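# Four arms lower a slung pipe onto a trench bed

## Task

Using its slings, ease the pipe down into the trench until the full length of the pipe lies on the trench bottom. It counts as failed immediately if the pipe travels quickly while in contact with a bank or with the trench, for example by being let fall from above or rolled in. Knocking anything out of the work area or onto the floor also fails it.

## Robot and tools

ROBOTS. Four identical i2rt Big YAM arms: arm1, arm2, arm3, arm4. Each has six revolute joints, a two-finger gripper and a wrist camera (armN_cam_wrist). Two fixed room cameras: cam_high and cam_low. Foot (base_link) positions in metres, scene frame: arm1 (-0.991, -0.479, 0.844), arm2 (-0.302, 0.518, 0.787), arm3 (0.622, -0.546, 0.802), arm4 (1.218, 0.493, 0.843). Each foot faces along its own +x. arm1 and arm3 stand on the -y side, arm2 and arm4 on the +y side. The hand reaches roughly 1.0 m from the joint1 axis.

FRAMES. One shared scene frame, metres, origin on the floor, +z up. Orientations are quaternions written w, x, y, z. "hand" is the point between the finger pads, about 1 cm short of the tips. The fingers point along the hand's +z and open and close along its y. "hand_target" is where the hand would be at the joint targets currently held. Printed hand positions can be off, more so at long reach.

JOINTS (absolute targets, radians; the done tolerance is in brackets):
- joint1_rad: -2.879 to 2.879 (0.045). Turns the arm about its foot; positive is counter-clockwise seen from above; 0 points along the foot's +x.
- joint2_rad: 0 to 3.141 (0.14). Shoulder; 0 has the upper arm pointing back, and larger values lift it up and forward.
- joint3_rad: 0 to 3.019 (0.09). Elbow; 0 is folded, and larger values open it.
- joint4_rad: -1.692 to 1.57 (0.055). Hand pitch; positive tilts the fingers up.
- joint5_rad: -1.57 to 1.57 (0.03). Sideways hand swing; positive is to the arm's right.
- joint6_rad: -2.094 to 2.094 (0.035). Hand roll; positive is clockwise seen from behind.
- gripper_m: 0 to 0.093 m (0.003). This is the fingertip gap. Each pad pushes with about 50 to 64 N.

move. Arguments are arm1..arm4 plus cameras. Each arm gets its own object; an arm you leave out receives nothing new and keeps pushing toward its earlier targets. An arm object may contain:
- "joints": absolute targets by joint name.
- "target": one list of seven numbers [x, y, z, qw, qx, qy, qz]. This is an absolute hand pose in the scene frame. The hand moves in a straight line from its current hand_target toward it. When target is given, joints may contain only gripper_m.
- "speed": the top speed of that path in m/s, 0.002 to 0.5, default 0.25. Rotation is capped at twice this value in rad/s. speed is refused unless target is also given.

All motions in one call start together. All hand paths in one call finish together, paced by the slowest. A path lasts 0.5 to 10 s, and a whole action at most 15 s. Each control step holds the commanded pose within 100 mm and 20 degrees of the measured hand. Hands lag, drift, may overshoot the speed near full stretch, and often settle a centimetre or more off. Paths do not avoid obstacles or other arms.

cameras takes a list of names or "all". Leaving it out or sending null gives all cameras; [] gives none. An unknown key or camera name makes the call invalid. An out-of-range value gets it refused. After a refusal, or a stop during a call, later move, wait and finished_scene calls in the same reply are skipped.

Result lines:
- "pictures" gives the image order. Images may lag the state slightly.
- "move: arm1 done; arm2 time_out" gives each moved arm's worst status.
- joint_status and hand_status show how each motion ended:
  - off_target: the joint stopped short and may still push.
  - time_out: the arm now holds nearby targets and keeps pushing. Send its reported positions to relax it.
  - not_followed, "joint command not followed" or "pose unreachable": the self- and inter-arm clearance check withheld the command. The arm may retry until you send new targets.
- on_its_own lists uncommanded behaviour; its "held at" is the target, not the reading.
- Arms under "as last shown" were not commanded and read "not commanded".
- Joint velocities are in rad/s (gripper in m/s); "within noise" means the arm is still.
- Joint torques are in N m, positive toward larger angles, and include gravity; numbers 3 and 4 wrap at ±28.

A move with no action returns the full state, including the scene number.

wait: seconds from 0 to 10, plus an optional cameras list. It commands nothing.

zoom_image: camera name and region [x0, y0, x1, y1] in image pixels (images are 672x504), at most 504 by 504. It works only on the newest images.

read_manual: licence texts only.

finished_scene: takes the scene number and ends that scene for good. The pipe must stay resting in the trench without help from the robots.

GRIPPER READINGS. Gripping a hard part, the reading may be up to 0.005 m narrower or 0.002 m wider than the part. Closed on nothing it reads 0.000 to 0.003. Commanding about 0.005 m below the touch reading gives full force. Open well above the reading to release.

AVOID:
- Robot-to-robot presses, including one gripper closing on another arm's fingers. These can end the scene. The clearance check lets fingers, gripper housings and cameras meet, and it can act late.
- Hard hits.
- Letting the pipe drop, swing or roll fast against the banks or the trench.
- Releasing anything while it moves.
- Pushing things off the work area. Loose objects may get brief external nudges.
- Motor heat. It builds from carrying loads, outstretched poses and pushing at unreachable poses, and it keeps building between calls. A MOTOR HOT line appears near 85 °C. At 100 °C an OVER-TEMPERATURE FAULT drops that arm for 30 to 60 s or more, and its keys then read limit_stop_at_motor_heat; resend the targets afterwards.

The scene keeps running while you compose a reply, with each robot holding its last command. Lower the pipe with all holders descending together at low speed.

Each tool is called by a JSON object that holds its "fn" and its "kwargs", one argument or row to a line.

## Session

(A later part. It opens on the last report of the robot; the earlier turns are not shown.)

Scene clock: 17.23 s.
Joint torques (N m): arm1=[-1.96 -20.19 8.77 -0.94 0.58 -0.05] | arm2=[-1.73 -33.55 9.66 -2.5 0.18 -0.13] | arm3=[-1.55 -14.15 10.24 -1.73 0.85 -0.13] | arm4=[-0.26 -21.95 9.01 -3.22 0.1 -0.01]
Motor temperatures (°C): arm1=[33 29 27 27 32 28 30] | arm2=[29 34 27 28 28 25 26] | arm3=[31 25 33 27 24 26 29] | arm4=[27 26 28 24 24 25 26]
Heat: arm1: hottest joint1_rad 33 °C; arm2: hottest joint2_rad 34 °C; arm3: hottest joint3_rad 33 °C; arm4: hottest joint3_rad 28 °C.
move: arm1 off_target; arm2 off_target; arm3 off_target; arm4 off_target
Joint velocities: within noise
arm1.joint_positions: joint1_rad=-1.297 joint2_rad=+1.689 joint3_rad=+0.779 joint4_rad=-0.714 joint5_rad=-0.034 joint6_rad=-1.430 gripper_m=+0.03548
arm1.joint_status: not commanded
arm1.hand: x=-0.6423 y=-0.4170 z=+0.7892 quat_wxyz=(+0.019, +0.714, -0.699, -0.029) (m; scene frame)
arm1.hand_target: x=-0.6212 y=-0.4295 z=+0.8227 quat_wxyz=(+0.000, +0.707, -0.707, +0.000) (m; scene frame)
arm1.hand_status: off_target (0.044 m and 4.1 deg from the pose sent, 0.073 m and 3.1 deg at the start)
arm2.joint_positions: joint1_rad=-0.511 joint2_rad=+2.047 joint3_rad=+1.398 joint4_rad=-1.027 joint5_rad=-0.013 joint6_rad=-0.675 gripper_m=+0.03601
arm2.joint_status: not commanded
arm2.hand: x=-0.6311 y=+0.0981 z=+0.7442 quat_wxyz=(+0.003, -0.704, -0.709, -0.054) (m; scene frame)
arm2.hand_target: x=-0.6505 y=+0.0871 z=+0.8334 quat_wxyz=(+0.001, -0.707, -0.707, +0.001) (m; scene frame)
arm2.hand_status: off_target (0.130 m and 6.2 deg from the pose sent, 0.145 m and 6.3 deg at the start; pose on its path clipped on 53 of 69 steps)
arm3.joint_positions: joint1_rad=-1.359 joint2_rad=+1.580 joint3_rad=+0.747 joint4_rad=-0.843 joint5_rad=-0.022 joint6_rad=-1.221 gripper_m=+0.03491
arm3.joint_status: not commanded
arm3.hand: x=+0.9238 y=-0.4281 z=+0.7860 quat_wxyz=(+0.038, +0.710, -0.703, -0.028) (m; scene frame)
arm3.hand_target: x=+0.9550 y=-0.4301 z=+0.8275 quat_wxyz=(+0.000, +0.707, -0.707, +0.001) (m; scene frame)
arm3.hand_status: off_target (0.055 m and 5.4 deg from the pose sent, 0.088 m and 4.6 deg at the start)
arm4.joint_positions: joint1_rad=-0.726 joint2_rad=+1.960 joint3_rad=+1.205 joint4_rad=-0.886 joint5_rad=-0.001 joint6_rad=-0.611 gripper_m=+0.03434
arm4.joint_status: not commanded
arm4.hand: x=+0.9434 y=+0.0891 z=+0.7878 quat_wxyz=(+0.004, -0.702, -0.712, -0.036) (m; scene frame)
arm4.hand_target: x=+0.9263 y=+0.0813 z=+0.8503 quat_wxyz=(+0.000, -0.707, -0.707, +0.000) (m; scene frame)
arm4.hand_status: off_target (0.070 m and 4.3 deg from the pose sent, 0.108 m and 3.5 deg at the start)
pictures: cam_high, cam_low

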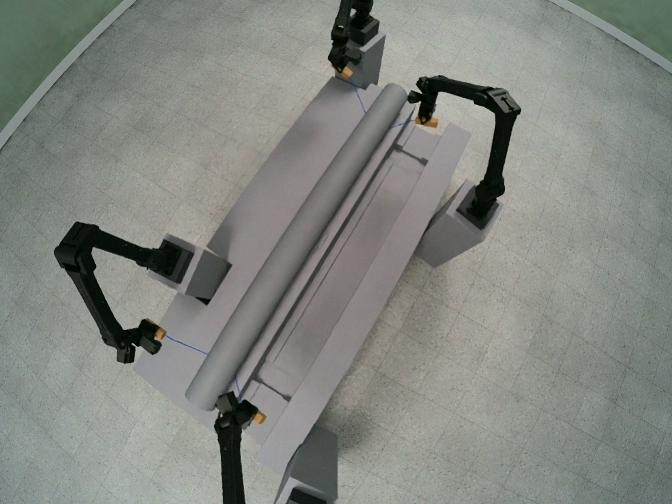

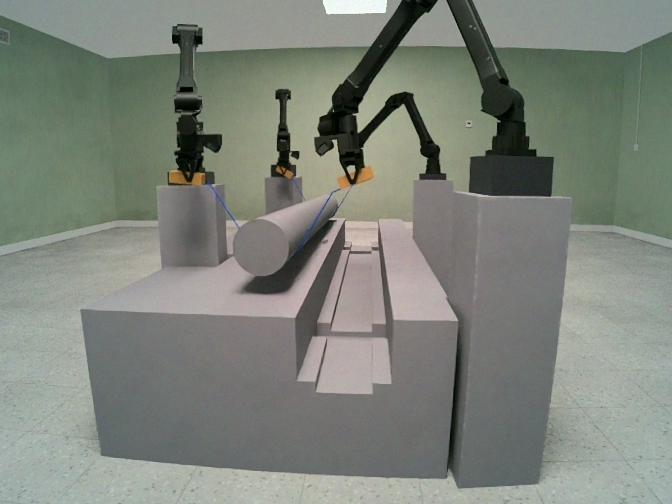

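{"fn": "move", "kwargs": {
  "arm1": {"target":[-0.62,-0.31,0.83,0,0.7071,-0.7071,0],"speed":0.05},
  "arm2": {"target":[-0.66,0.20,0.86,0,0.7071,0.7071,0],"speed":0.05},
  "arm3": {"target":[0.957,-0.31,0.825,0,0.7071,-0.7071,0],"speed":0.05},
  "arm4": {"target":[0.925,0.20,0.845,0,0.7071,0.7071,0],"speed":0.05},
  "cameras": ["cam_low"]
}}

{"fn": "move", "kwargs": {
  "arm1": {"target":[-0.615,-0.148,0.82,0,0.7071,-0.7071,0],"speed":0.05},
  "arm2": {"target":[-0.665,0.362,0.835,0,0.7071,0.7071,0],"speed":0.05},
  "arm3": {"target":[0.96,-0.148,0.82,0,0.7071,-0.7071,0],"speed":0.05},
  "arm4": {"target":[0.925,0.362,0.825,0,0.7071,0.7071,0],"speed":0.05},
  "cameras": ["cam_low","cam_high"]
}}

Scene clock: 20.67 s.
Joint torques (N m): arm1=[-1.08 -19.19 10.71 -1.29 0.54 0.03] | arm2=[-3.66 -29.39 7.09 -1.13 0.3 -0.38] | arm3=[-1.2 -13.27 10.69 -2.03 0.74 -0.06] | arm4=[-2.08 -17.85 5.74 -1.43 0.16 -0.26]
Motor temperatures (°C): arm1=[33 29 27 27 32 28 30] | arm2=[29 35 27 28 28 25 27] | arm3=[31 25 34 27 24 26 29] | arm4=[27 27 28 24 24 25 26]
Heat: arm1: hottest joint1_rad 33 °C; arm2: hottest joint2_rad 35 °C; arm3: hottest joint3_rad 34 °C; arm4: hottest joint3_rad 28 °C.
move: arm1 off_target; arm2 off_target; arm3 off_target; arm4 off_target
Joint velocities: within noise
arm1.joint_positions: joint1_rad=-1.011 joint2_rad=+1.714 joint3_rad=+0.863 joint4_rad=-0.751 joint5_rad=-0.029 joint6_rad=-1.138 gripper_m=+0.03548
arm1.joint_status: not commanded
arm1.hand: x=-0.6447 y=-0.3075 z=+0.7994 quat_wxyz=(+0.017, +0.712, -0.701, -0.018) (m; scene frame)
arm1.hand_target: x=-0.6212 y=-0.3102 z=+0.8291 quat_wxyz=(+0.000, +0.707, -0.707, +0.000) (m; scene frame)
arm1.hand_status: off_target (0.039 m and 3.0 deg from the pose sent, 0.117 m and 4.1 deg at the start)
arm2.joint_positions: joint1_rad=-0.642 joint2_rad=+1.837 joint3_rad=+1.195 joint4_rad=-1.029 joint5_rad=-0.012 joint6_rad=-0.810 gripper_m=+0.03601
arm2.joint_status: not commanded
arm2.hand: x=-0.6363 y=+0.1907 z=+0.7891 quat_wxyz=(-0.003, -0.702, -0.710, -0.050) (m; scene frame)
arm2.hand_target: x=-0.6577 y=+0.2004 z=+0.8539 quat_wxyz=(+0.002, -0.707, -0.707, +0.000) (m; scene frame)
arm2.hand_status: off_target (0.075 m and 5.8 deg from the pose sent, 0.157 m and 6.2 deg at the start)
arm3.joint_positions: joint1_rad=-1.085 joint2_rad=+1.676 joint3_rad=+0.898 joint4_rad=-0.855 joint5_rad=-0.025 joint6_rad=-0.955 gripper_m=+0.03491
arm3.joint_status: not commanded
arm3.hand: x=+0.9304 y=-0.3139 z=+0.7916 quat_wxyz=(+0.023, +0.713, -0.701, -0.013) (m; scene frame)
arm3.hand_target: x=+0.9557 y=-0.3106 z=+0.8243 quat_wxyz=(-0.001, +0.707, -0.707, +0.000) (m; scene frame)
arm3.hand_status: off_target (0.043 m and 3.2 deg from the pose sent, 0.129 m and 5.4 deg at the start)
arm4.joint_positions: joint1_rad=-0.872 joint2_rad=+1.765 joint3_rad=+0.954 joint4_rad=-0.814 joint5_rad=-0.001 joint6_rad=-0.750 gripper_m=+0.03434
arm4.joint_status: not commanded
arm4.hand: x=+0.9401 y=+0.1909 z=+0.8064 quat_wxyz=(-0.001, -0.704, -0.709, -0.029) (m; scene frame)
arm4.hand_target: x=+0.9259 y=+0.1997 z=+0.8415 quat_wxyz=(+0.001, -0.707, -0.707, +0.000) (m; scene frame)
arm4.hand_status: off_target (0.042 m and 3.3 deg from the pose sent, 0.126 m and 4.3 deg at the start)
pictures: cam_low

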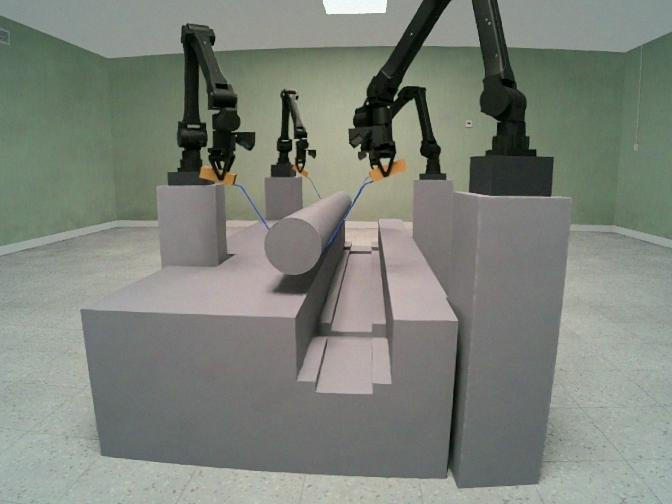

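Scene clock: 24.87 s.
Joint torques (N m): arm1=[-1.03 -24.76 10.73 -1.68 0.3 -0.05] | arm2=[-4.84 -23.82 6.83 -0.54 0.58 -0.36] | arm3=[-1.38 -19.08 10.95 -2.36 0.66 -0.03] | arm4=[-2.55 -12.75 5.55 -1.02 0.41 -0.28]
Motor temperatures (°C): arm1=[33 29 28 28 32 28 31] | arm2=[29 35 28 28 28 25 27] | arm3=[31 26 35 27 24 26 29] | arm4=[27 27 28 24 24 25 26]
Heat: arm1: hottest joint1_rad 33 °C; arm2: hottest joint2_rad 35 °C; arm3: hottest joint3_rad 35 °C; arm4: hottest joint3_rad 28 °C.
move: arm1 off_target; arm2 off_target; arm3 off_target; arm4 off_target
Joint velocities: within noise
arm1.joint_positions: joint1_rad=-0.717 joint2_rad=+1.937 joint3_rad=+1.149 joint4_rad=-0.814 joint5_rad=-0.018 joint6_rad=-0.843 gripper_m=+0.03548
arm1.joint_status: not commanded
arm1.hand: x=-0.6382 y=-0.1518 z=+0.7779 quat_wxyz=(+0.023, +0.712, -0.702, -0.009) (m; scene frame)
arm1.hand_target: x=-0.6161 y=-0.1487 z=+0.8186 quat_wxyz=(-0.001, +0.707, -0.707, +0.000) (m; scene frame)
arm1.hand_status: off_target (0.048 m and 2.9 deg from the pose sent, 0.163 m and 2.9 deg at the start)
arm2.joint_positions: joint1_rad=-0.957 joint2_rad=+1.650 joint3_rad=+0.918 joint4_rad=-0.933 joint5_rad=-0.020 joint6_rad=-1.132 gripper_m=+0.03601
arm2.joint_status: not commanded
arm2.hand: x=-0.6417 y=+0.3479 z=+0.7876 quat_wxyz=(-0.021, -0.700, -0.713, -0.042) (m; scene frame)
arm2.hand_target: x=-0.6631 y=+0.3615 z=+0.8313 quat_wxyz=(+0.002, -0.707, -0.707, -0.001) (m; scene frame)
arm2.hand_status: off_target (0.055 m and 5.5 deg from the pose sent, 0.180 m and 5.8 deg at the start)
arm3.joint_positions: joint1_rad=-0.832 joint2_rad=+1.945 joint3_rad=+1.245 joint4_rad=-0.938 joint5_rad=-0.025 joint6_rad=-0.704 gripper_m=+0.03491
arm3.joint_status: not commanded
arm3.hand: x=+0.9339 y=-0.1563 z=+0.7718 quat_wxyz=(+0.029, +0.714, -0.700, -0.005) (m; scene frame)
arm3.hand_target: x=+0.9585 y=-0.1494 z=+0.8188 quat_wxyz=(-0.001, +0.707, -0.707, +0.000) (m; scene frame)
arm3.hand_status: off_target (0.055 m and 3.6 deg from the pose sent, 0.171 m and 3.2 deg at the start)
arm4.joint_positions: joint1_rad=-1.231 joint2_rad=+1.576 joint3_rad=+0.667 joint4_rad=-0.708 joint5_rad=-0.009 joint6_rad=-1.114 gripper_m=+0.03434
arm4.joint_status: not commanded
arm4.hand: x=+0.9376 y=+0.3499 z=+0.8018 quat_wxyz=(-0.013, -0.703, -0.711, -0.022) (m; scene frame)
arm4.hand_target: x=+0.9255 y=+0.3614 z=+0.8229 quat_wxyz=(+0.001, -0.707, -0.707, -0.001) (m; scene frame)
arm4.hand_status: off_target (0.029 m and 3.0 deg from the pose sent, 0.173 m and 3.3 deg at the start)
pictures: cam_high, cam_low

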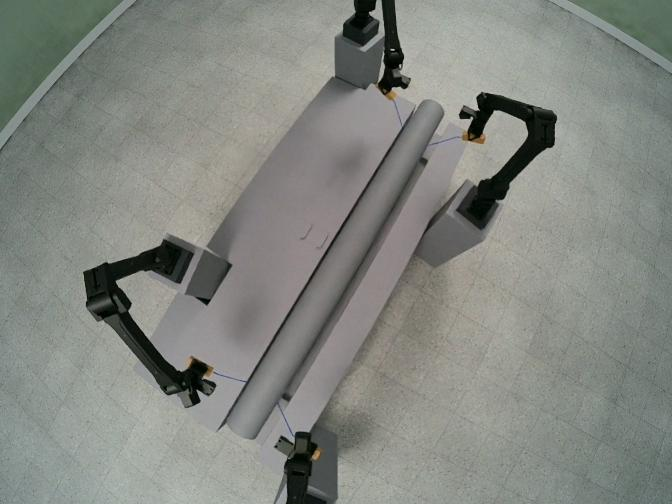

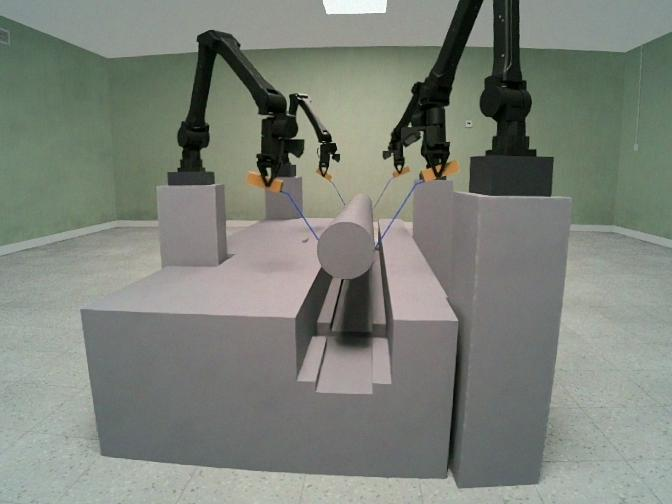

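{"fn": "move", "kwargs": {
  "arm1": {"target":[-0.615,-0.146,0.66,0,0.7071,-0.7071,0],"speed":0.06},
  "arm2": {"target":[-0.665,0.366,0.67,0,0.7071,0.7071,0],"speed":0.06},
  "arm3": {"target":[0.96,-0.146,0.66,0,0.7071,-0.7071,0],"speed":0.06},
  "arm4": {"target":[0.925,0.366,0.66,0,0.7071,0.7071,0],"speed":0.06},
  "cameras": ["cam_low","cam_high"]
}}

{"fn": "move", "kwargs": {
  "arm1": {"target":[-0.615,-0.152,0.56,0,0.7071,-0.7071,0],"speed":0.03},
  "arm2": {"target":[-0.665,0.37,0.565,0,0.7071,0.7071,0],"speed":0.03},
  "arm3": {"target":[0.96,-0.152,0.56,0,0.7071,-0.7071,0],"speed":0.03},
  "arm4": {"target":[0.925,0.37,0.56,0,0.7071,0.7071,0],"speed":0.03},
  "cameras": ["cam_low"]
}}

{"fn": "move", "kwargs": {
  "arm1": {"target":[-0.62,-0.175,0.53,0,0.7071,-0.7071,0],"speed":0.03},
  "arm2": {"target":[-0.66,0.335,0.53,0,0.7071,0.7071,0],"speed":0.03},
  "arm3": {"target":[0.955,-0.175,0.53,0,0.7071,-0.7071,0],"speed":0.03},
  "arm4": {"target":[0.925,0.335,0.525,0,0.7071,0.7071,0],"speed":0.03},
  "cameras": ["cam_low","cam_high"]
}}

Scene clock: 28.60 s.
Joint torques (N m): arm1=[-1.14 -25.35 5.49 -0.18 0.25 0.01] | arm2=[-5.36 -22.07 2.85 -0.13 0.55 -0.29] | arm3=[-1.38 -19.96 5.68 -1.02 0.6 0] | arm4=[-2.73 -11.16 1.07 -0.29 0.38 -0.19]
Motor temperatures (°C): arm1=[33 30 28 27 32 28 31] | arm2=[29 35 28 28 28 25 27] | arm3=[31 27 36 27 24 26 29] | arm4=[27 27 28 24 24 25 26]
Heat: arm1: hottest joint1_rad 33 °C; arm2: hottest joint2_rad 35 °C; arm3: hottest joint3_rad 36 °C; arm4: hottest joint3_rad 28 °C.
move: arm1 off_target; arm2 off_target; arm3 off_target; arm4 off_target
Joint velocities: within noise
arm1.joint_positions: joint1_rad=-0.712 joint2_rad=+2.253 joint3_rad=+1.177 joint4_rad=-0.516 joint5_rad=-0.017 joint6_rad=-0.841 gripper_m=+0.03548
arm1.joint_status: not commanded
arm1.hand: x=-0.6356 y=-0.1467 z=+0.6344 quat_wxyz=(+0.017, +0.713, -0.701, -0.008) (m; scene frame)
arm1.hand_target: x=-0.6155 y=-0.1463 z=+0.6591 quat_wxyz=(+0.000, +0.707, -0.707, +0.000) (m; scene frame)
arm1.hand_status: off_target (0.033 m and 2.4 deg from the pose sent, 0.120 m and 2.9 deg at the start)
arm2.joint_positions: joint1_rad=-0.963 joint2_rad=+1.968 joint3_rad=+0.834 joint4_rad=-0.477 joint5_rad=-0.020 joint6_rad=-1.147 gripper_m=+0.03601
arm2.joint_status: not commanded
arm2.hand: x=-0.6454 y=+0.3496 z=+0.6470 quat_wxyz=(-0.013, -0.697, -0.716, -0.016) (m; scene frame)
arm2.hand_target: x=-0.6640 y=+0.3658 z=+0.6683 quat_wxyz=(+0.001, -0.707, -0.707, -0.001) (m; scene frame)
arm2.hand_status: off_target (0.034 m and 2.8 deg from the pose sent, 0.121 m and 5.5 deg at the start)
arm3.joint_positions: joint1_rad=-0.826 joint2_rad=+2.230 joint3_rad=+1.245 joint4_rad=-0.632 joint5_rad=-0.024 joint6_rad=-0.702 gripper_m=+0.03491
arm3.joint_status: not commanded
arm3.hand: x=+0.9392 y=-0.1481 z=+0.6296 quat_wxyz=(+0.019, +0.715, -0.699, -0.005) (m; scene frame)
arm3.hand_target: x=+0.9595 y=-0.1463 z=+0.6590 quat_wxyz=(+0.000, +0.707, -0.707, +0.000) (m; scene frame)
arm3.hand_status: off_target (0.037 m and 2.6 deg from the pose sent, 0.115 m and 3.6 deg at the start)
arm4.joint_positions: joint1_rad=-1.243 joint2_rad=+2.041 joint3_rad=+0.650 joint4_rad=-0.173 joint5_rad=-0.010 joint6_rad=-1.137 gripper_m=+0.03434
arm4.joint_status: not commanded
arm4.hand: x=+0.9287 y=+0.3491 z=+0.6555 quat_wxyz=(-0.005, -0.699, -0.715, +0.004) (m; scene frame)
arm4.hand_target: x=+0.9255 y=+0.3654 z=+0.6596 quat_wxyz=(+0.000, -0.707, -0.707, +0.000) (m; scene frame)
arm4.hand_status: off_target (0.018 m and 1.5 deg from the pose sent, 0.143 m and 3.0 deg at the start)
pictures: cam_high, cam_low

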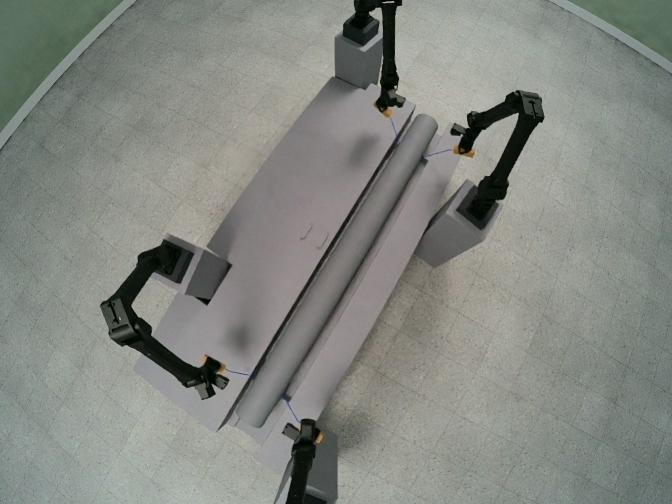

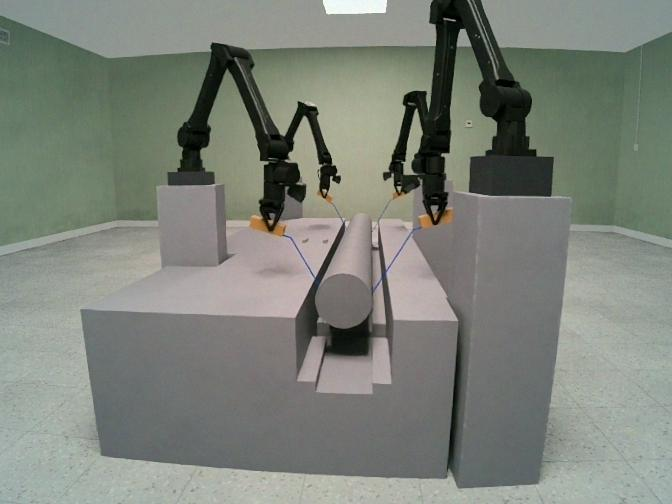

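Scene clock: 32.60 s.
Joint torques (N m): arm1=[-1.44 -22.71 3.03 0.17 0.49 -0.07] | arm2=[-5.48 -20.6 0.81 0.17 1.37 -0.18] | arm3=[-2.08 -18.08 3.55 -1.01 0.99 -0.05] | arm4=[-2.67 -10.58 -1.09 -0.1 0.73 -0.13]
Motor temperatures (°C): arm1=[33 30 28 27 32 28 31] | arm2=[29 35 28 28 28 25 27] | arm3=[31 27 36 27 25 26 29] | arm4=[27 27 28 23 24 25 26]
Heat: arm1: hottest joint1_rad 33 °C; arm2: hottest joint2_rad 35 °C; arm3: hottest joint3_rad 36 °C; arm4: hottest joint3_rad 28 °C.
move: arm1 off_target; arm2 off_target; arm3 off_target; arm4 off_target
Joint velocities: within noise
arm1.joint_positions: joint1_rad=-0.712 joint2_rad=+2.438 joint3_rad=+1.261 joint4_rad=-0.359 joint5_rad=-0.025 joint6_rad=-0.841 gripper_m=+0.03548
arm1.joint_status: not commanded
arm1.hand: x=-0.6223 y=-0.1327 z=+0.5599 quat_wxyz=(-0.011, +0.714, -0.700, -0.011) (m; scene frame)
arm1.hand_target: x=-0.6155 y=-0.1517 z=+0.5599 quat_wxyz=(+0.000, +0.707, -0.707, +0.000) (m; scene frame)
arm1.hand_status: off_target (0.021 m and 2.1 deg from the pose sent, 0.077 m and 2.4 deg at the start)
arm2.joint_positions: joint1_rad=-0.964 joint2_rad=+2.230 joint3_rad=+0.882 joint4_rad=-0.227 joint5_rad=-0.041 joint6_rad=-1.161 gripper_m=+0.03601
arm2.joint_status: not commanded
arm2.hand: x=-0.6525 y=+0.3435 z=+0.5555 quat_wxyz=(-0.016, -0.693, -0.721, +0.005) (m; scene frame)
arm2.hand_target: x=-0.6637 y=+0.3692 z=+0.5642 quat_wxyz=(+0.000, -0.707, -0.707, -0.001) (m; scene frame)
arm2.hand_status: off_target (0.031 m and 3.0 deg from the pose sent, 0.087 m and 2.8 deg at the start)
arm3.joint_positions: joint1_rad=-0.823 joint2_rad=+2.405 joint3_rad=+1.301 joint4_rad=-0.454 joint5_rad=-0.033 joint6_rad=-0.702 gripper_m=+0.03491
arm3.joint_status: not commanded
arm3.hand: x=+0.9472 y=-0.1336 z=+0.5528 quat_wxyz=(-0.010, +0.717, -0.697, -0.013) (m; scene frame)
arm3.hand_target: x=+0.9594 y=-0.1516 z=+0.5596 quat_wxyz=(+0.000, +0.707, -0.707, +0.000) (m; scene frame)
arm3.hand_status: off_target (0.024 m and 2.4 deg from the pose sent, 0.073 m and 2.6 deg at the start)
arm4.joint_positions: joint1_rad=-1.253 joint2_rad=+2.356 joint3_rad=+0.755 joint4_rad=+0.065 joint5_rad=-0.020 joint6_rad=-1.153 gripper_m=+0.03434
arm4.joint_status: not commanded
arm4.hand: x=+0.9193 y=+0.3460 z=+0.5624 quat_wxyz=(-0.005, -0.696, -0.717, +0.018) (m; scene frame)
arm4.hand_target: x=+0.9259 y=+0.3687 z=+0.5602 quat_wxyz=(-0.001, -0.707, -0.707, +0.000) (m; scene frame)
arm4.hand_status: off_target (0.025 m and 2.7 deg from the pose sent, 0.098 m and 1.5 deg at the start)
pictures: cam_low

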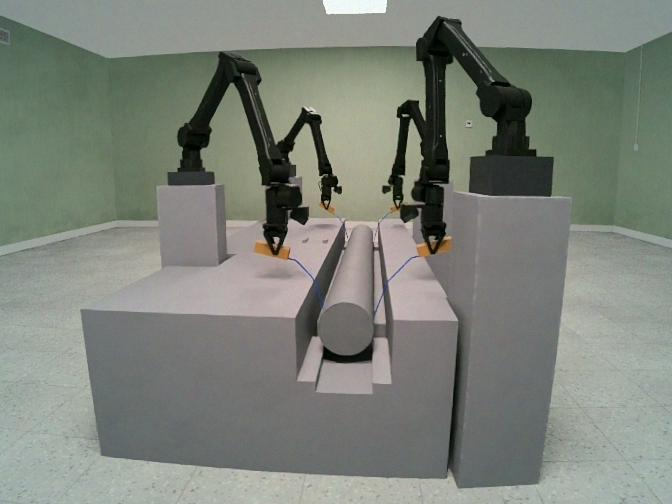

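Scene clock: 34.80 s.
Joint torques (N m): arm1=[-1.73 -19.96 1.69 0.76 0.47 -0.02] | arm2=[-0.85 -18.55 1.89 1.13 0.6 0.02] | arm3=[-3.66 -16.91 1.29 -0.84 1.09 -0.08] | arm4=[-0.15 -10.34 -0.65 0.02 0.61 0.16]
Motor temperatures (°C): arm1=[33 31 28 27 32 28 31] | arm2=[29 35 28 28 28 25 27] | arm3=[31 27 35 27 25 26 29] | arm4=[27 27 28 23 24 25 26]
Heat: arm1: hottest joint1_rad 33 °C; arm2: hottest joint2_rad 35 °C; arm3: hottest joint3_rad 35 °C; arm4: hottest joint3_rad 28 °C.
move: arm1 off_target; arm2 done; arm3 off_target; arm4 off_target
Joint velocities: within noise
arm1.joint_positions: joint1_rad=-0.740 joint2_rad=+2.470 joint3_rad=+1.249 joint4_rad=-0.292 joint5_rad=-0.025 joint6_rad=-0.870 gripper_m=+0.03548
arm1.joint_status: not commanded
arm1.hand: x=-0.6162 y=-0.1461 z=+0.5433 quat_wxyz=(-0.023, +0.714, -0.700, -0.009) (m; scene frame)
arm1.hand_target: x=-0.6210 y=-0.1742 z=+0.5308 quat_wxyz=(+0.000, +0.707, -0.707, +0.000) (m; scene frame)
arm1.hand_status: off_target (0.032 m and 3.0 deg from the pose sent, 0.052 m and 2.1 deg at the start)
arm2.joint_positions: joint1_rad=-0.939 joint2_rad=+2.305 joint3_rad=+0.929 joint4_rad=-0.202 joint5_rad=-0.024 joint6_rad=-1.108 gripper_m=+0.03601
arm2.joint_status: not commanded
arm2.hand: x=-0.6552 y=+0.3346 z=+0.5306 quat_wxyz=(-0.009, -0.703, -0.711, +0.000) (m; scene frame)
arm2.hand_target: x=-0.6600 y=+0.3350 z=+0.5301 quat_wxyz=(+0.000, -0.707, -0.707, +0.000) (m; scene frame)
arm2.hand_status: done (0.005 m and 1.2 deg from the pose sent, 0.028 m and 3.0 deg at the start)
arm3.joint_positions: joint1_rad=-0.824 joint2_rad=+2.438 joint3_rad=+1.289 joint4_rad=-0.370 joint5_rad=-0.037 joint6_rad=-0.718 gripper_m=+0.03491
arm3.joint_status: not commanded
arm3.hand: x=+0.9479 y=-0.1333 z=+0.5348 quat_wxyz=(-0.029, +0.722, -0.691, -0.016) (m; scene frame)
arm3.hand_target: x=+0.9530 y=-0.1733 z=+0.5298 quat_wxyz=(+0.000, +0.707, -0.707, -0.001) (m; scene frame)
arm3.hand_status: off_target (0.043 m and 4.6 deg from the pose sent, 0.048 m and 2.4 deg at the start)
arm4.joint_positions: joint1_rad=-1.187 joint2_rad=+2.450 joint3_rad=+0.839 joint4_rad=+0.079 joint5_rad=-0.016 joint6_rad=-1.089 gripper_m=+0.03434
arm4.joint_status: not commanded
arm4.hand: x=+0.9147 y=+0.3191 z=+0.5320 quat_wxyz=(-0.004, -0.696, -0.718, +0.019) (m; scene frame)
arm4.hand_target: x=+0.9252 y=+0.3344 z=+0.5256 quat_wxyz=(+0.000, -0.707, -0.707, +0.000) (m; scene frame)
arm4.hand_status: off_target (0.020 m and 2.9 deg from the pose sent, 0.039 m and 2.7 deg at the start)
pictures: cam_high, cam_low

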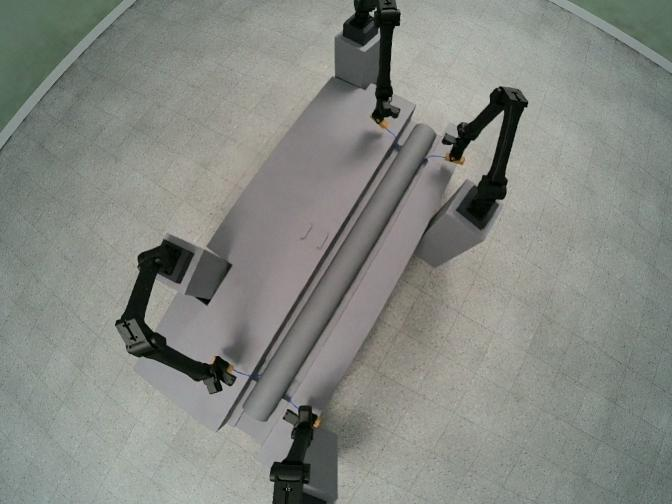

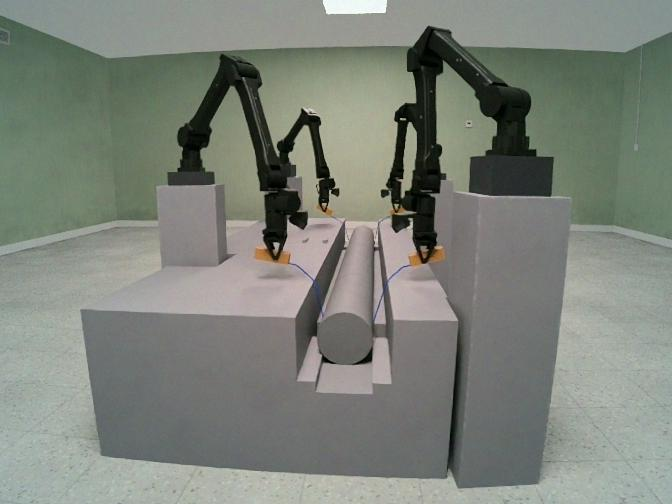

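Finish laying handles down.

{"fn": "move", "kwargs": {
  "arm1": {"target":[-0.62,-0.195,0.495,0,0.7071,-0.7071,0],"speed":0.04},
  "arm2": {"target":[-0.66,0.27,0.5,0,0.7071,0.7071,0],"speed":0.04},
  "arm3": {"target":[0.953,-0.195,0.495,0,0.7071,-0.7071,0],"speed":0.04},
  "arm4": {"target":[0.925,0.272,0.495,0,0.7071,0.7071,0],"speed":0.04},
  "cameras": []
}}

{"fn": "move", "kwargs": {
  "arm1": {"target":[-0.62,-0.2,0.47,0,0.7071,-0.7071,0],"speed":0.05},
  "arm2": {"target":[-0.66,0.265,0.473,0,0.7071,0.7071,0],"speed":0.05},
  "arm3": {"target":[0.953,-0.2,0.473,0,0.7071,-0.7071,0],"speed":0.05},
  "arm4": {"target":[0.925,0.27,0.465,0,0.7071,0.7071,0],"speed":0.05}
}}

Scene clock: 37.50 s.
Joint torques (N m): arm1=[-0.32 -18.78 2.66 1.43 -0.09 -0.03] | arm2=[0.44 -20.01 3.08 0.44 0.11 0.03] | arm3=[0.09 -14.8 2.78 0.64 0.08 -0.06] | arm4=[1.9 -10.75 0.88 -0.31 0.01 0.16]
Motor temperatures (°C): arm1=[33 31 28 27 32 28 31] | arm2=[29 35 28 28 28 25 27] | arm3=[31 27 35 27 25 26 29] | arm4=[27 27 28 23 24 25 26]
Heat: arm1: hottest joint1_rad 33 °C; arm2: hottest joint2_rad 35 °C; arm3: hottest joint3_rad 35 °C; arm4: hottest joint3_rad 28 °C.
move: arm1 off_target; arm2 done; arm3 off_target; arm4 off_target
Joint velocities: within noise
arm1.joint_positions: joint1_rad=-0.794 joint2_rad=+2.542 joint3_rad=+1.242 joint4_rad=-0.241 joint5_rad=-0.009 joint6_rad=-0.906 gripper_m=+0.03548
arm1.joint_status: not commanded
arm1.hand: x=-0.6154 y=-0.1843 z=+0.5090 quat_wxyz=(-0.008, +0.708, -0.707, -0.001) (m; scene frame)
arm1.hand_target: x=-0.6205 y=-0.1950 z=+0.4955 quat_wxyz=(+0.000, +0.707, -0.707, +0.000) (m; scene frame)
arm1.hand_status: off_target (0.018 m and 0.9 deg from the pose sent, 0.069 m and 3.0 deg at the start)
arm2.joint_positions: joint1_rad=-0.816 joint2_rad=+2.404 joint3_rad=+1.050 joint4_rad=-0.220 joint5_rad=-0.012 joint6_rad=-0.975 gripper_m=+0.03601
arm2.joint_status: not commanded
arm2.hand: x=-0.6573 y=+0.2769 z=+0.5010 quat_wxyz=(-0.002, -0.706, -0.708, -0.001) (m; scene frame)
arm2.hand_target: x=-0.6600 y=+0.2699 z=+0.5001 quat_wxyz=(+0.000, -0.707, -0.707, +0.000) (m; scene frame)
arm2.hand_status: done (0.008 m and 0.3 deg from the pose sent, 0.072 m and 1.2 deg at the start)
arm3.joint_positions: joint1_rad=-0.894 joint2_rad=+2.490 joint3_rad=+1.245 joint4_rad=-0.324 joint5_rad=-0.012 joint6_rad=-0.746 gripper_m=+0.03491
arm3.joint_status: not commanded
arm3.hand: x=+0.9550 y=-0.1865 z=+0.5037 quat_wxyz=(-0.006, +0.707, -0.707, -0.001) (m; scene frame)
arm3.hand_target: x=+0.9527 y=-0.1951 z=+0.4952 quat_wxyz=(+0.000, +0.707, -0.707, +0.000) (m; scene frame)
arm3.hand_status: off_target (0.012 m and 0.7 deg from the pose sent, 0.074 m and 4.6 deg at the start)
arm4.joint_positions: joint1_rad=-1.060 joint2_rad=+2.527 joint3_rad=+0.960 joint4_rad=+0.033 joint5_rad=-0.001 joint6_rad=-0.940 gripper_m=+0.03434
arm4.joint_status: not commanded
arm4.hand: x=+0.9138 y=+0.2661 z=+0.5055 quat_wxyz=(+0.001, -0.704, -0.710, +0.017) (m; scene frame)
arm4.hand_target: x=+0.9251 y=+0.2721 z=+0.4955 quat_wxyz=(+0.000, -0.707, -0.707, +0.000) (m; scene frame)
arm4.hand_status: off_target (0.016 m and 2.0 deg from the pose sent, 0.061 m and 2.9 deg at the start)
pictures: none
No camera images: "cameras" was empty.

Scene clock: 38.83 s.
Joint torques (N m): arm1=[-0.09 -15.44 4.92 1.7 0.2 0.07] | arm2=[-0.5 -17.96 2.47 1.28 0.13 0.1] | arm3=[0.26 -13.92 3.79 0.75 0.18 -0.04] | arm4=[1.79 -9.47 1.02 0.59 0.08 0.18]
Motor temperatures (°C): arm1=[33 31 28 27 32 28 31] | arm2=[29 35 28 28 28 25 27] | arm3=[31 28 35 27 25 26 29] | arm4=[27 27 28 23 24 25 26]
Heat: arm1: hottest joint1_rad 33 °C; arm2: hottest joint2_rad 35 °C; arm3: hottest joint3_rad 35 °C; arm4: hottest joint3_rad 28 °C.
move: arm1 off_target; arm2 off_target; arm3 off_target; arm4 off_target
Joint velocities: within noise
arm1.joint_positions: joint1_rad=-0.806 joint2_rad=+2.563 joint3_rad=+1.242 joint4_rad=-0.215 joint5_rad=-0.017 joint6_rad=-0.926 gripper_m=+0.03548
arm1.joint_status: not commanded
arm1.hand: x=-0.6154 y=-0.1895 z=+0.4998 quat_wxyz=(-0.011, +0.710, -0.704, -0.005) (m; scene frame)
arm1.hand_target: x=-0.6214 y=-0.2009 z=+0.4720 quat_wxyz=(+0.000, +0.707, -0.707, +0.000) (m; scene frame)
arm1.hand_status: off_target (0.032 m and 1.5 deg from the pose sent, 0.042 m and 0.9 deg at the start)
arm2.joint_positions: joint1_rad=-0.804 joint2_rad=+2.456 joint3_rad=+1.098 joint4_rad=-0.209 joint5_rad=-0.014 joint6_rad=-0.968 gripper_m=+0.03601
arm2.joint_status: not commanded
arm2.hand: x=-0.6624 y=+0.2668 z=+0.4834 quat_wxyz=(-0.003, -0.705, -0.710, +0.003) (m; scene frame)
arm2.hand_target: x=-0.6599 y=+0.2652 z=+0.4733 quat_wxyz=(+0.000, -0.707, -0.707, +0.000) (m; scene frame)
arm2.hand_status: off_target (0.011 m and 0.6 deg from the pose sent, 0.031 m and 0.3 deg at the start)
arm3.joint_positions: joint1_rad=-0.903 joint2_rad=+2.530 joint3_rad=+1.245 joint4_rad=-0.294 joint5_rad=-0.014 joint6_rad=-0.756 gripper_m=+0.03491
arm3.joint_status: not commanded
arm3.hand: x=+0.9512 y=-0.1965 z=+0.4853 quat_wxyz=(-0.001, +0.708, -0.707, -0.002) (m; scene frame)
arm3.hand_target: x=+0.9527 y=-0.2003 z=+0.4733 quat_wxyz=(+0.000, +0.707, -0.707, +0.000) (m; scene frame)
arm3.hand_status: off_target (0.013 m and 0.3 deg from the pose sent, 0.034 m and 0.8 deg at the start)
arm4.joint_positions: joint1_rad=-1.055 joint2_rad=+2.588 joint3_rad=+1.012 joint4_rad=+0.040 joint5_rad=-0.002 joint6_rad=-0.937 gripper_m=+0.03434
arm4.joint_status: not commanded
arm4.hand: x=+0.9109 y=+0.2610 z=+0.4838 quat_wxyz=(+0.000, -0.703, -0.711, +0.016) (m; scene frame)
arm4.hand_target: x=+0.9253 y=+0.2705 z=+0.4664 quat_wxyz=(+0.000, -0.707, -0.707, +0.000) (m; scene frame)
arm4.hand_status: off_target (0.025 m and 2.0 deg from the pose sent, 0.042 m and 2.0 deg at the start)
pictures: arm1_cam_wrist, arm2_cam_wrist, arm3_cam_wrist, arm4_cam_wrist, cam_high, cam_low

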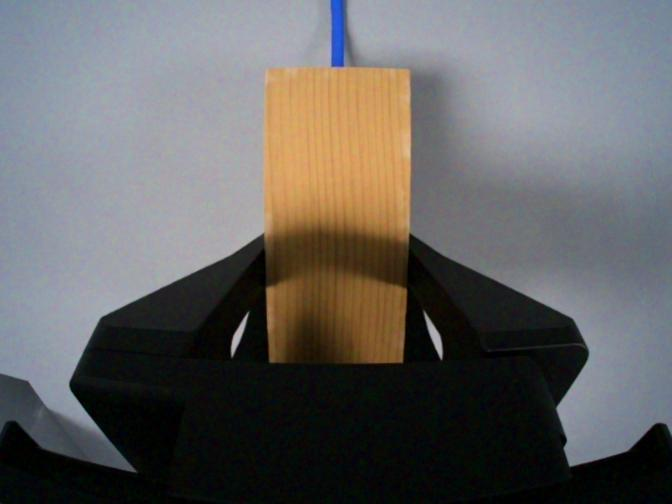

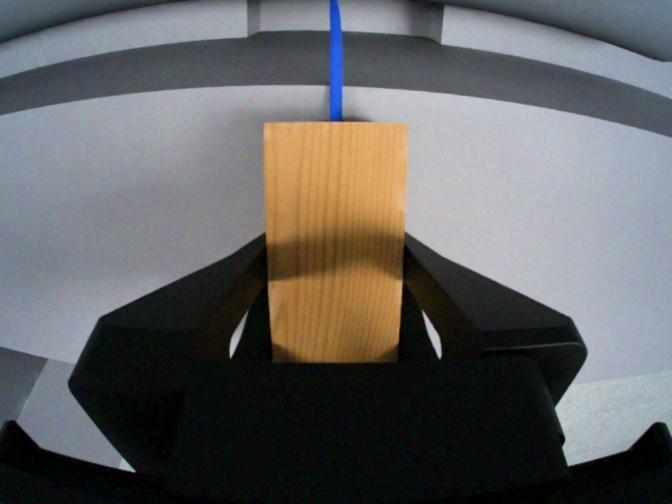

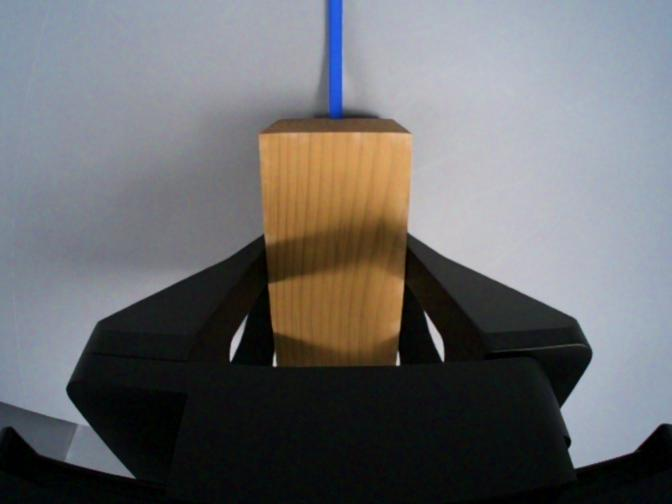

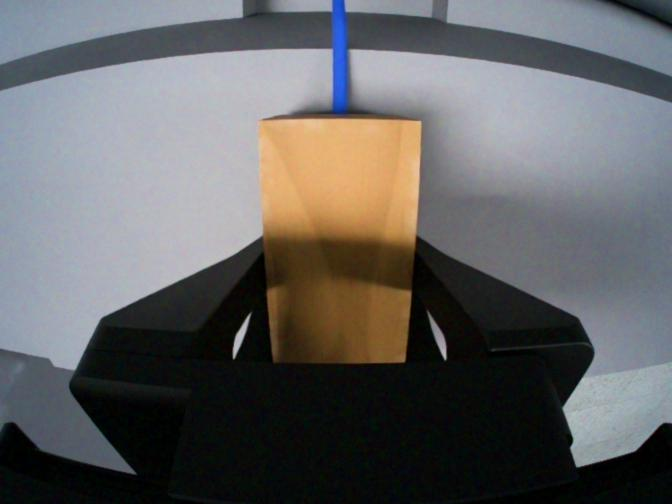

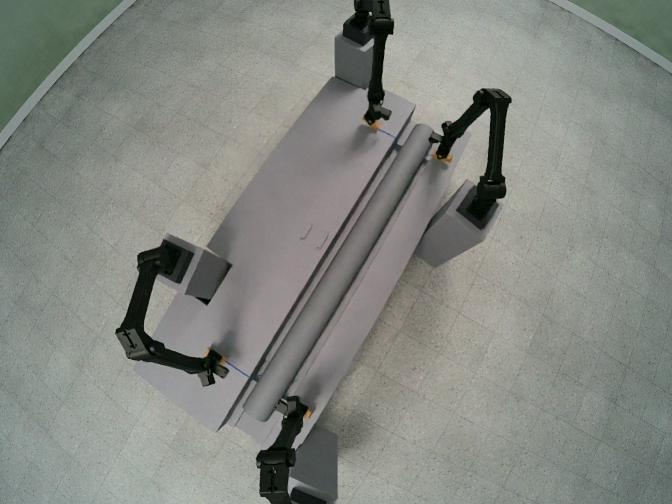

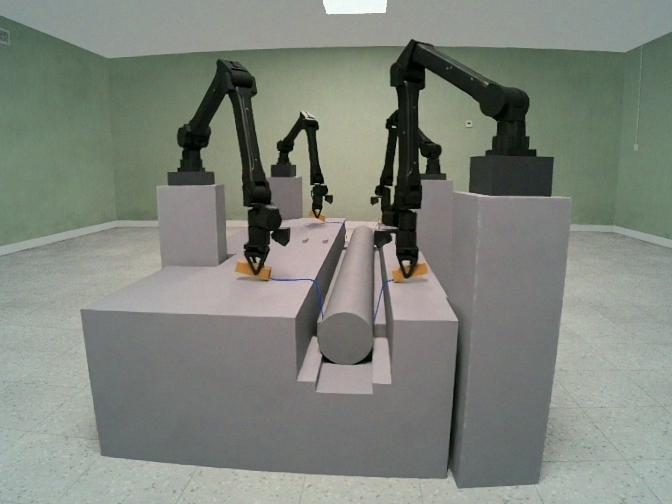

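{"fn": "move", "kwargs": {
  "arm1": {"joints":{"gripper_m":0.09}},
  "arm2": {"joints":{"gripper_m":0.09}},
  "arm3": {"joints":{"gripper_m":0.09}},
  "arm4": {"joints":{"gripper_m":0.09}},
  "cameras": []
}}

{"fn": "move", "kwargs": {
  "arm1": {"target":[-0.62,-0.2,0.6,0,0.7071,-0.7071,0]},
  "arm2": {"target":[-0.66,0.265,0.6,0,0.7071,0.7071,0]},
  "arm3": {"target":[0.953,-0.2,0.6,0,0.7071,-0.7071,0]},
  "arm4": {"target":[0.92,0.27,0.6,0,0.7071,0.7071,0]},
  "cameras": ["cam_low","cam_high"]
}}

{"fn": "zoom_image", "kwargs": {
  "camera": "cam_low",
  "region": [220, 200, 480, 400]
}}

Scene clock: 39.87 s.
Joint torques (N m): arm1=[-0.44 -20.13 2.74 1.21 -0.1 0.06] | arm2=[-0.15 -19.66 2.28 1.2 0.06 0.06] | arm3=[0.26 -14.39 3.71 0.61 0.05 -0.04] | arm4=[1.73 -10.93 0.59 0.58 0.01 0.16]
Motor temperatures (°C): arm1=[33 31 28 27 31 28 31] | arm2=[29 35 28 28 28 25 27] | arm3=[31 28 35 27 25 26 29] | arm4=[27 27 28 23 24 25 26]
Heat: arm1: hottest joint1_rad 33 °C; arm2: hottest joint2_rad 35 °C; arm3: hottest joint3_rad 35 °C; arm4: hottest joint3_rad 28 °C.
move: arm1 done; arm2 done; arm3 done; arm4 done
Joint velocities: within noise
arm1.joint_positions: joint1_rad=-0.806 joint2_rad=+2.618 joint3_rad=+1.260 joint4_rad=-0.205 joint5_rad=-0.008 joint6_rad=-0.926 gripper_m=+0.08990
arm1.joint_status: all done
arm1.hand: x=-0.6246 y=-0.1986 z=+0.4770 quat_wxyz=(+0.002, +0.710, -0.704, -0.002) (m; scene frame)
arm1.hand_target: x=-0.6214 y=-0.2009 z=+0.4721 quat_wxyz=(+0.000, +0.707, -0.707, +0.000) (m; scene frame)
arm1.hand_status: not commanded
arm2.joint_positions: joint1_rad=-0.804 joint2_rad=+2.478 joint3_rad=+1.099 joint4_rad=-0.209 joint5_rad=-0.012 joint6_rad=-0.965 gripper_m=+0.08985
arm2.joint_status: all done
arm2.hand: x=-0.6553 y=+0.2723 z=+0.4743 quat_wxyz=(-0.003, -0.706, -0.708, -0.008) (m; scene frame)
arm2.hand_target: x=-0.6599 y=+0.2653 z=+0.4732 quat_wxyz=(+0.000, -0.707, -0.707, +0.000) (m; scene frame)
arm2.hand_status: not commanded
arm3.joint_positions: joint1_rad=-0.903 joint2_rad=+2.537 joint3_rad=+1.245 joint4_rad=-0.290 joint5_rad=-0.011 joint6_rad=-0.756 gripper_m=+0.08990
arm3.joint_status: all done
arm3.hand: x=+0.9498 y=-0.1987 z=+0.4818 quat_wxyz=(+0.001, +0.708, -0.707, -0.001) (m; scene frame)
arm3.hand_target: x=+0.9527 y=-0.2003 z=+0.4733 quat_wxyz=(+0.000, +0.707, -0.707, +0.000) (m; scene frame)
arm3.hand_status: not commanded
arm4.joint_positions: joint1_rad=-1.055 joint2_rad=+2.609 joint3_rad=+1.016 joint4_rad=+0.040 joint5_rad=-0.001 joint6_rad=-0.935 gripper_m=+0.08991
arm4.joint_status: all done
arm4.hand: x=+0.9169 y=+0.2659 z=+0.4764 quat_wxyz=(-0.001, -0.704, -0.710, +0.008) (m; scene frame)
arm4.hand_target: x=+0.9254 y=+0.2705 z=+0.4663 quat_wxyz=(+0.000, -0.707, -0.707, +0.000) (m; scene frame)
arm4.hand_status: not commanded
pictures: none
No camera images: "cameras" was empty.

Scene clock: 41.33 s.
Joint torques (N m): arm1=[-0.21 -19.19 3.33 0.44 -0.1 0.06] | arm2=[0.91 -20.07 2.95 0.64 0.06 0.03] | arm3=[0.03 -15.85 3.77 -0.05 0.04 -0.05] | arm4=[1.2 -12.22 1.42 -0.34 0 0.1]
Motor temperatures (°C): arm1=[33 31 28 27 31 28 31] | arm2=[29 35 28 28 28 25 27] | arm3=[31 28 35 27 25 26 29] | arm4=[27 27 28 23 24 25 26]
Heat: arm1: hottest joint1_rad 33 °C; arm2: hottest joint2_rad 35 °C; arm3: hottest joint3_rad 35 °C; arm4: hottest joint3_rad 28 °C.
move: arm1 off_target; arm2 done; arm3 done; arm4 done
Joint velocities: within noise
arm1.joint_positions: joint1_rad=-0.806 joint2_rad=+2.289 joint3_rad=+1.111 joint4_rad=-0.349 joint5_rad=-0.008 joint6_rad=-0.926 gripper_m=+0.08996
arm1.joint_status: not commanded
arm1.hand: x=-0.6137 y=-0.1896 z=+0.6073 quat_wxyz=(-0.015, +0.710, -0.704, +0.000) (m; scene frame)
arm1.hand_target: x=-0.6200 y=-0.1999 z=+0.6003 quat_wxyz=(+0.000, +0.707, -0.707, +0.000) (m; scene frame)
arm1.hand_status: off_target (0.014 m and 1.8 deg from the pose sent, 0.123 m and 0.7 deg at the start)
arm2.joint_positions: joint1_rad=-0.804 joint2_rad=+2.162 joint3_rad=+0.990 joint4_rad=-0.405 joint5_rad=-0.012 joint6_rad=-0.965 gripper_m=+0.08991
arm2.joint_status: not commanded
arm2.hand: x=-0.6592 y=+0.2685 z=+0.5940 quat_wxyz=(-0.002, -0.706, -0.709, -0.003) (m; scene frame)
arm2.hand_target: x=-0.6601 y=+0.2650 z=+0.6000 quat_wxyz=(+0.000, -0.707, -0.707, +0.000) (m; scene frame)
arm2.hand_status: done (0.007 m and 0.5 deg from the pose sent, 0.126 m and 1.0 deg at the start)
arm3.joint_positions: joint1_rad=-0.903 joint2_rad=+2.255 joint3_rad=+1.134 joint4_rad=-0.459 joint5_rad=-0.011 joint6_rad=-0.757 gripper_m=+0.08996
arm3.joint_status: not commanded
arm3.hand: x=+0.9505 y=-0.1968 z=+0.5963 quat_wxyz=(+0.000, +0.708, -0.707, -0.001) (m; scene frame)
arm3.hand_target: x=+0.9529 y=-0.2000 z=+0.5999 quat_wxyz=(+0.000, +0.707, -0.707, +0.000) (m; scene frame)
arm3.hand_status: done (0.006 m and 0.1 deg from the pose sent, 0.118 m and 0.1 deg at the start)
arm4.joint_positions: joint1_rad=-1.055 joint2_rad=+2.252 joint3_rad=+0.840 joint4_rad=-0.146 joint5_rad=-0.001 joint6_rad=-0.935 gripper_m=+0.08996
arm4.joint_status: not commanded
arm4.hand: x=+0.9180 y=+0.2671 z=+0.5987 quat_wxyz=(-0.001, -0.704, -0.710, +0.005) (m; scene frame)
arm4.hand_target: x=+0.9200 y=+0.2700 z=+0.6000 quat_wxyz=(+0.000, -0.707, -0.707, +0.000) (m; scene frame)
arm4.hand_status: done (0.004 m and 0.8 deg from the pose sent, 0.124 m and 1.0 deg at the start)
pictures: cam_high, cam_low

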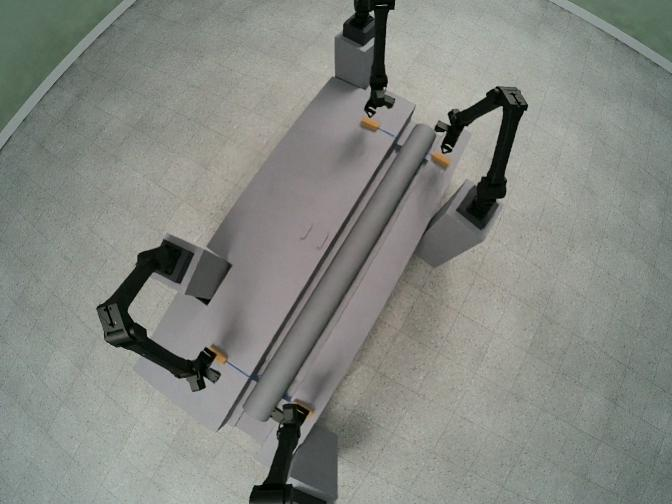

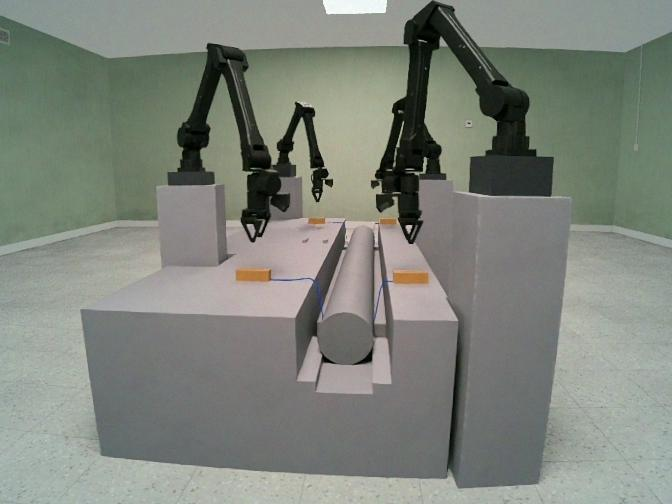

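Scaled by 1.938.

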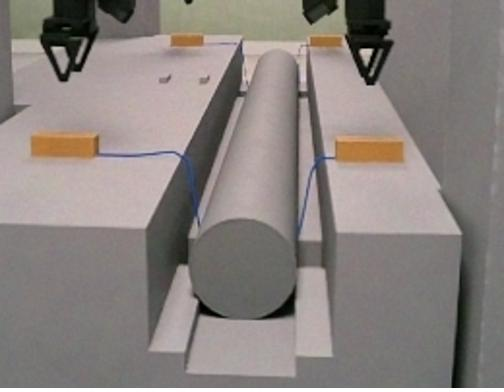

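{"fn": "finished_scene", "kwargs": {
  "scene": 2
}}

The scene is finished: the task was done.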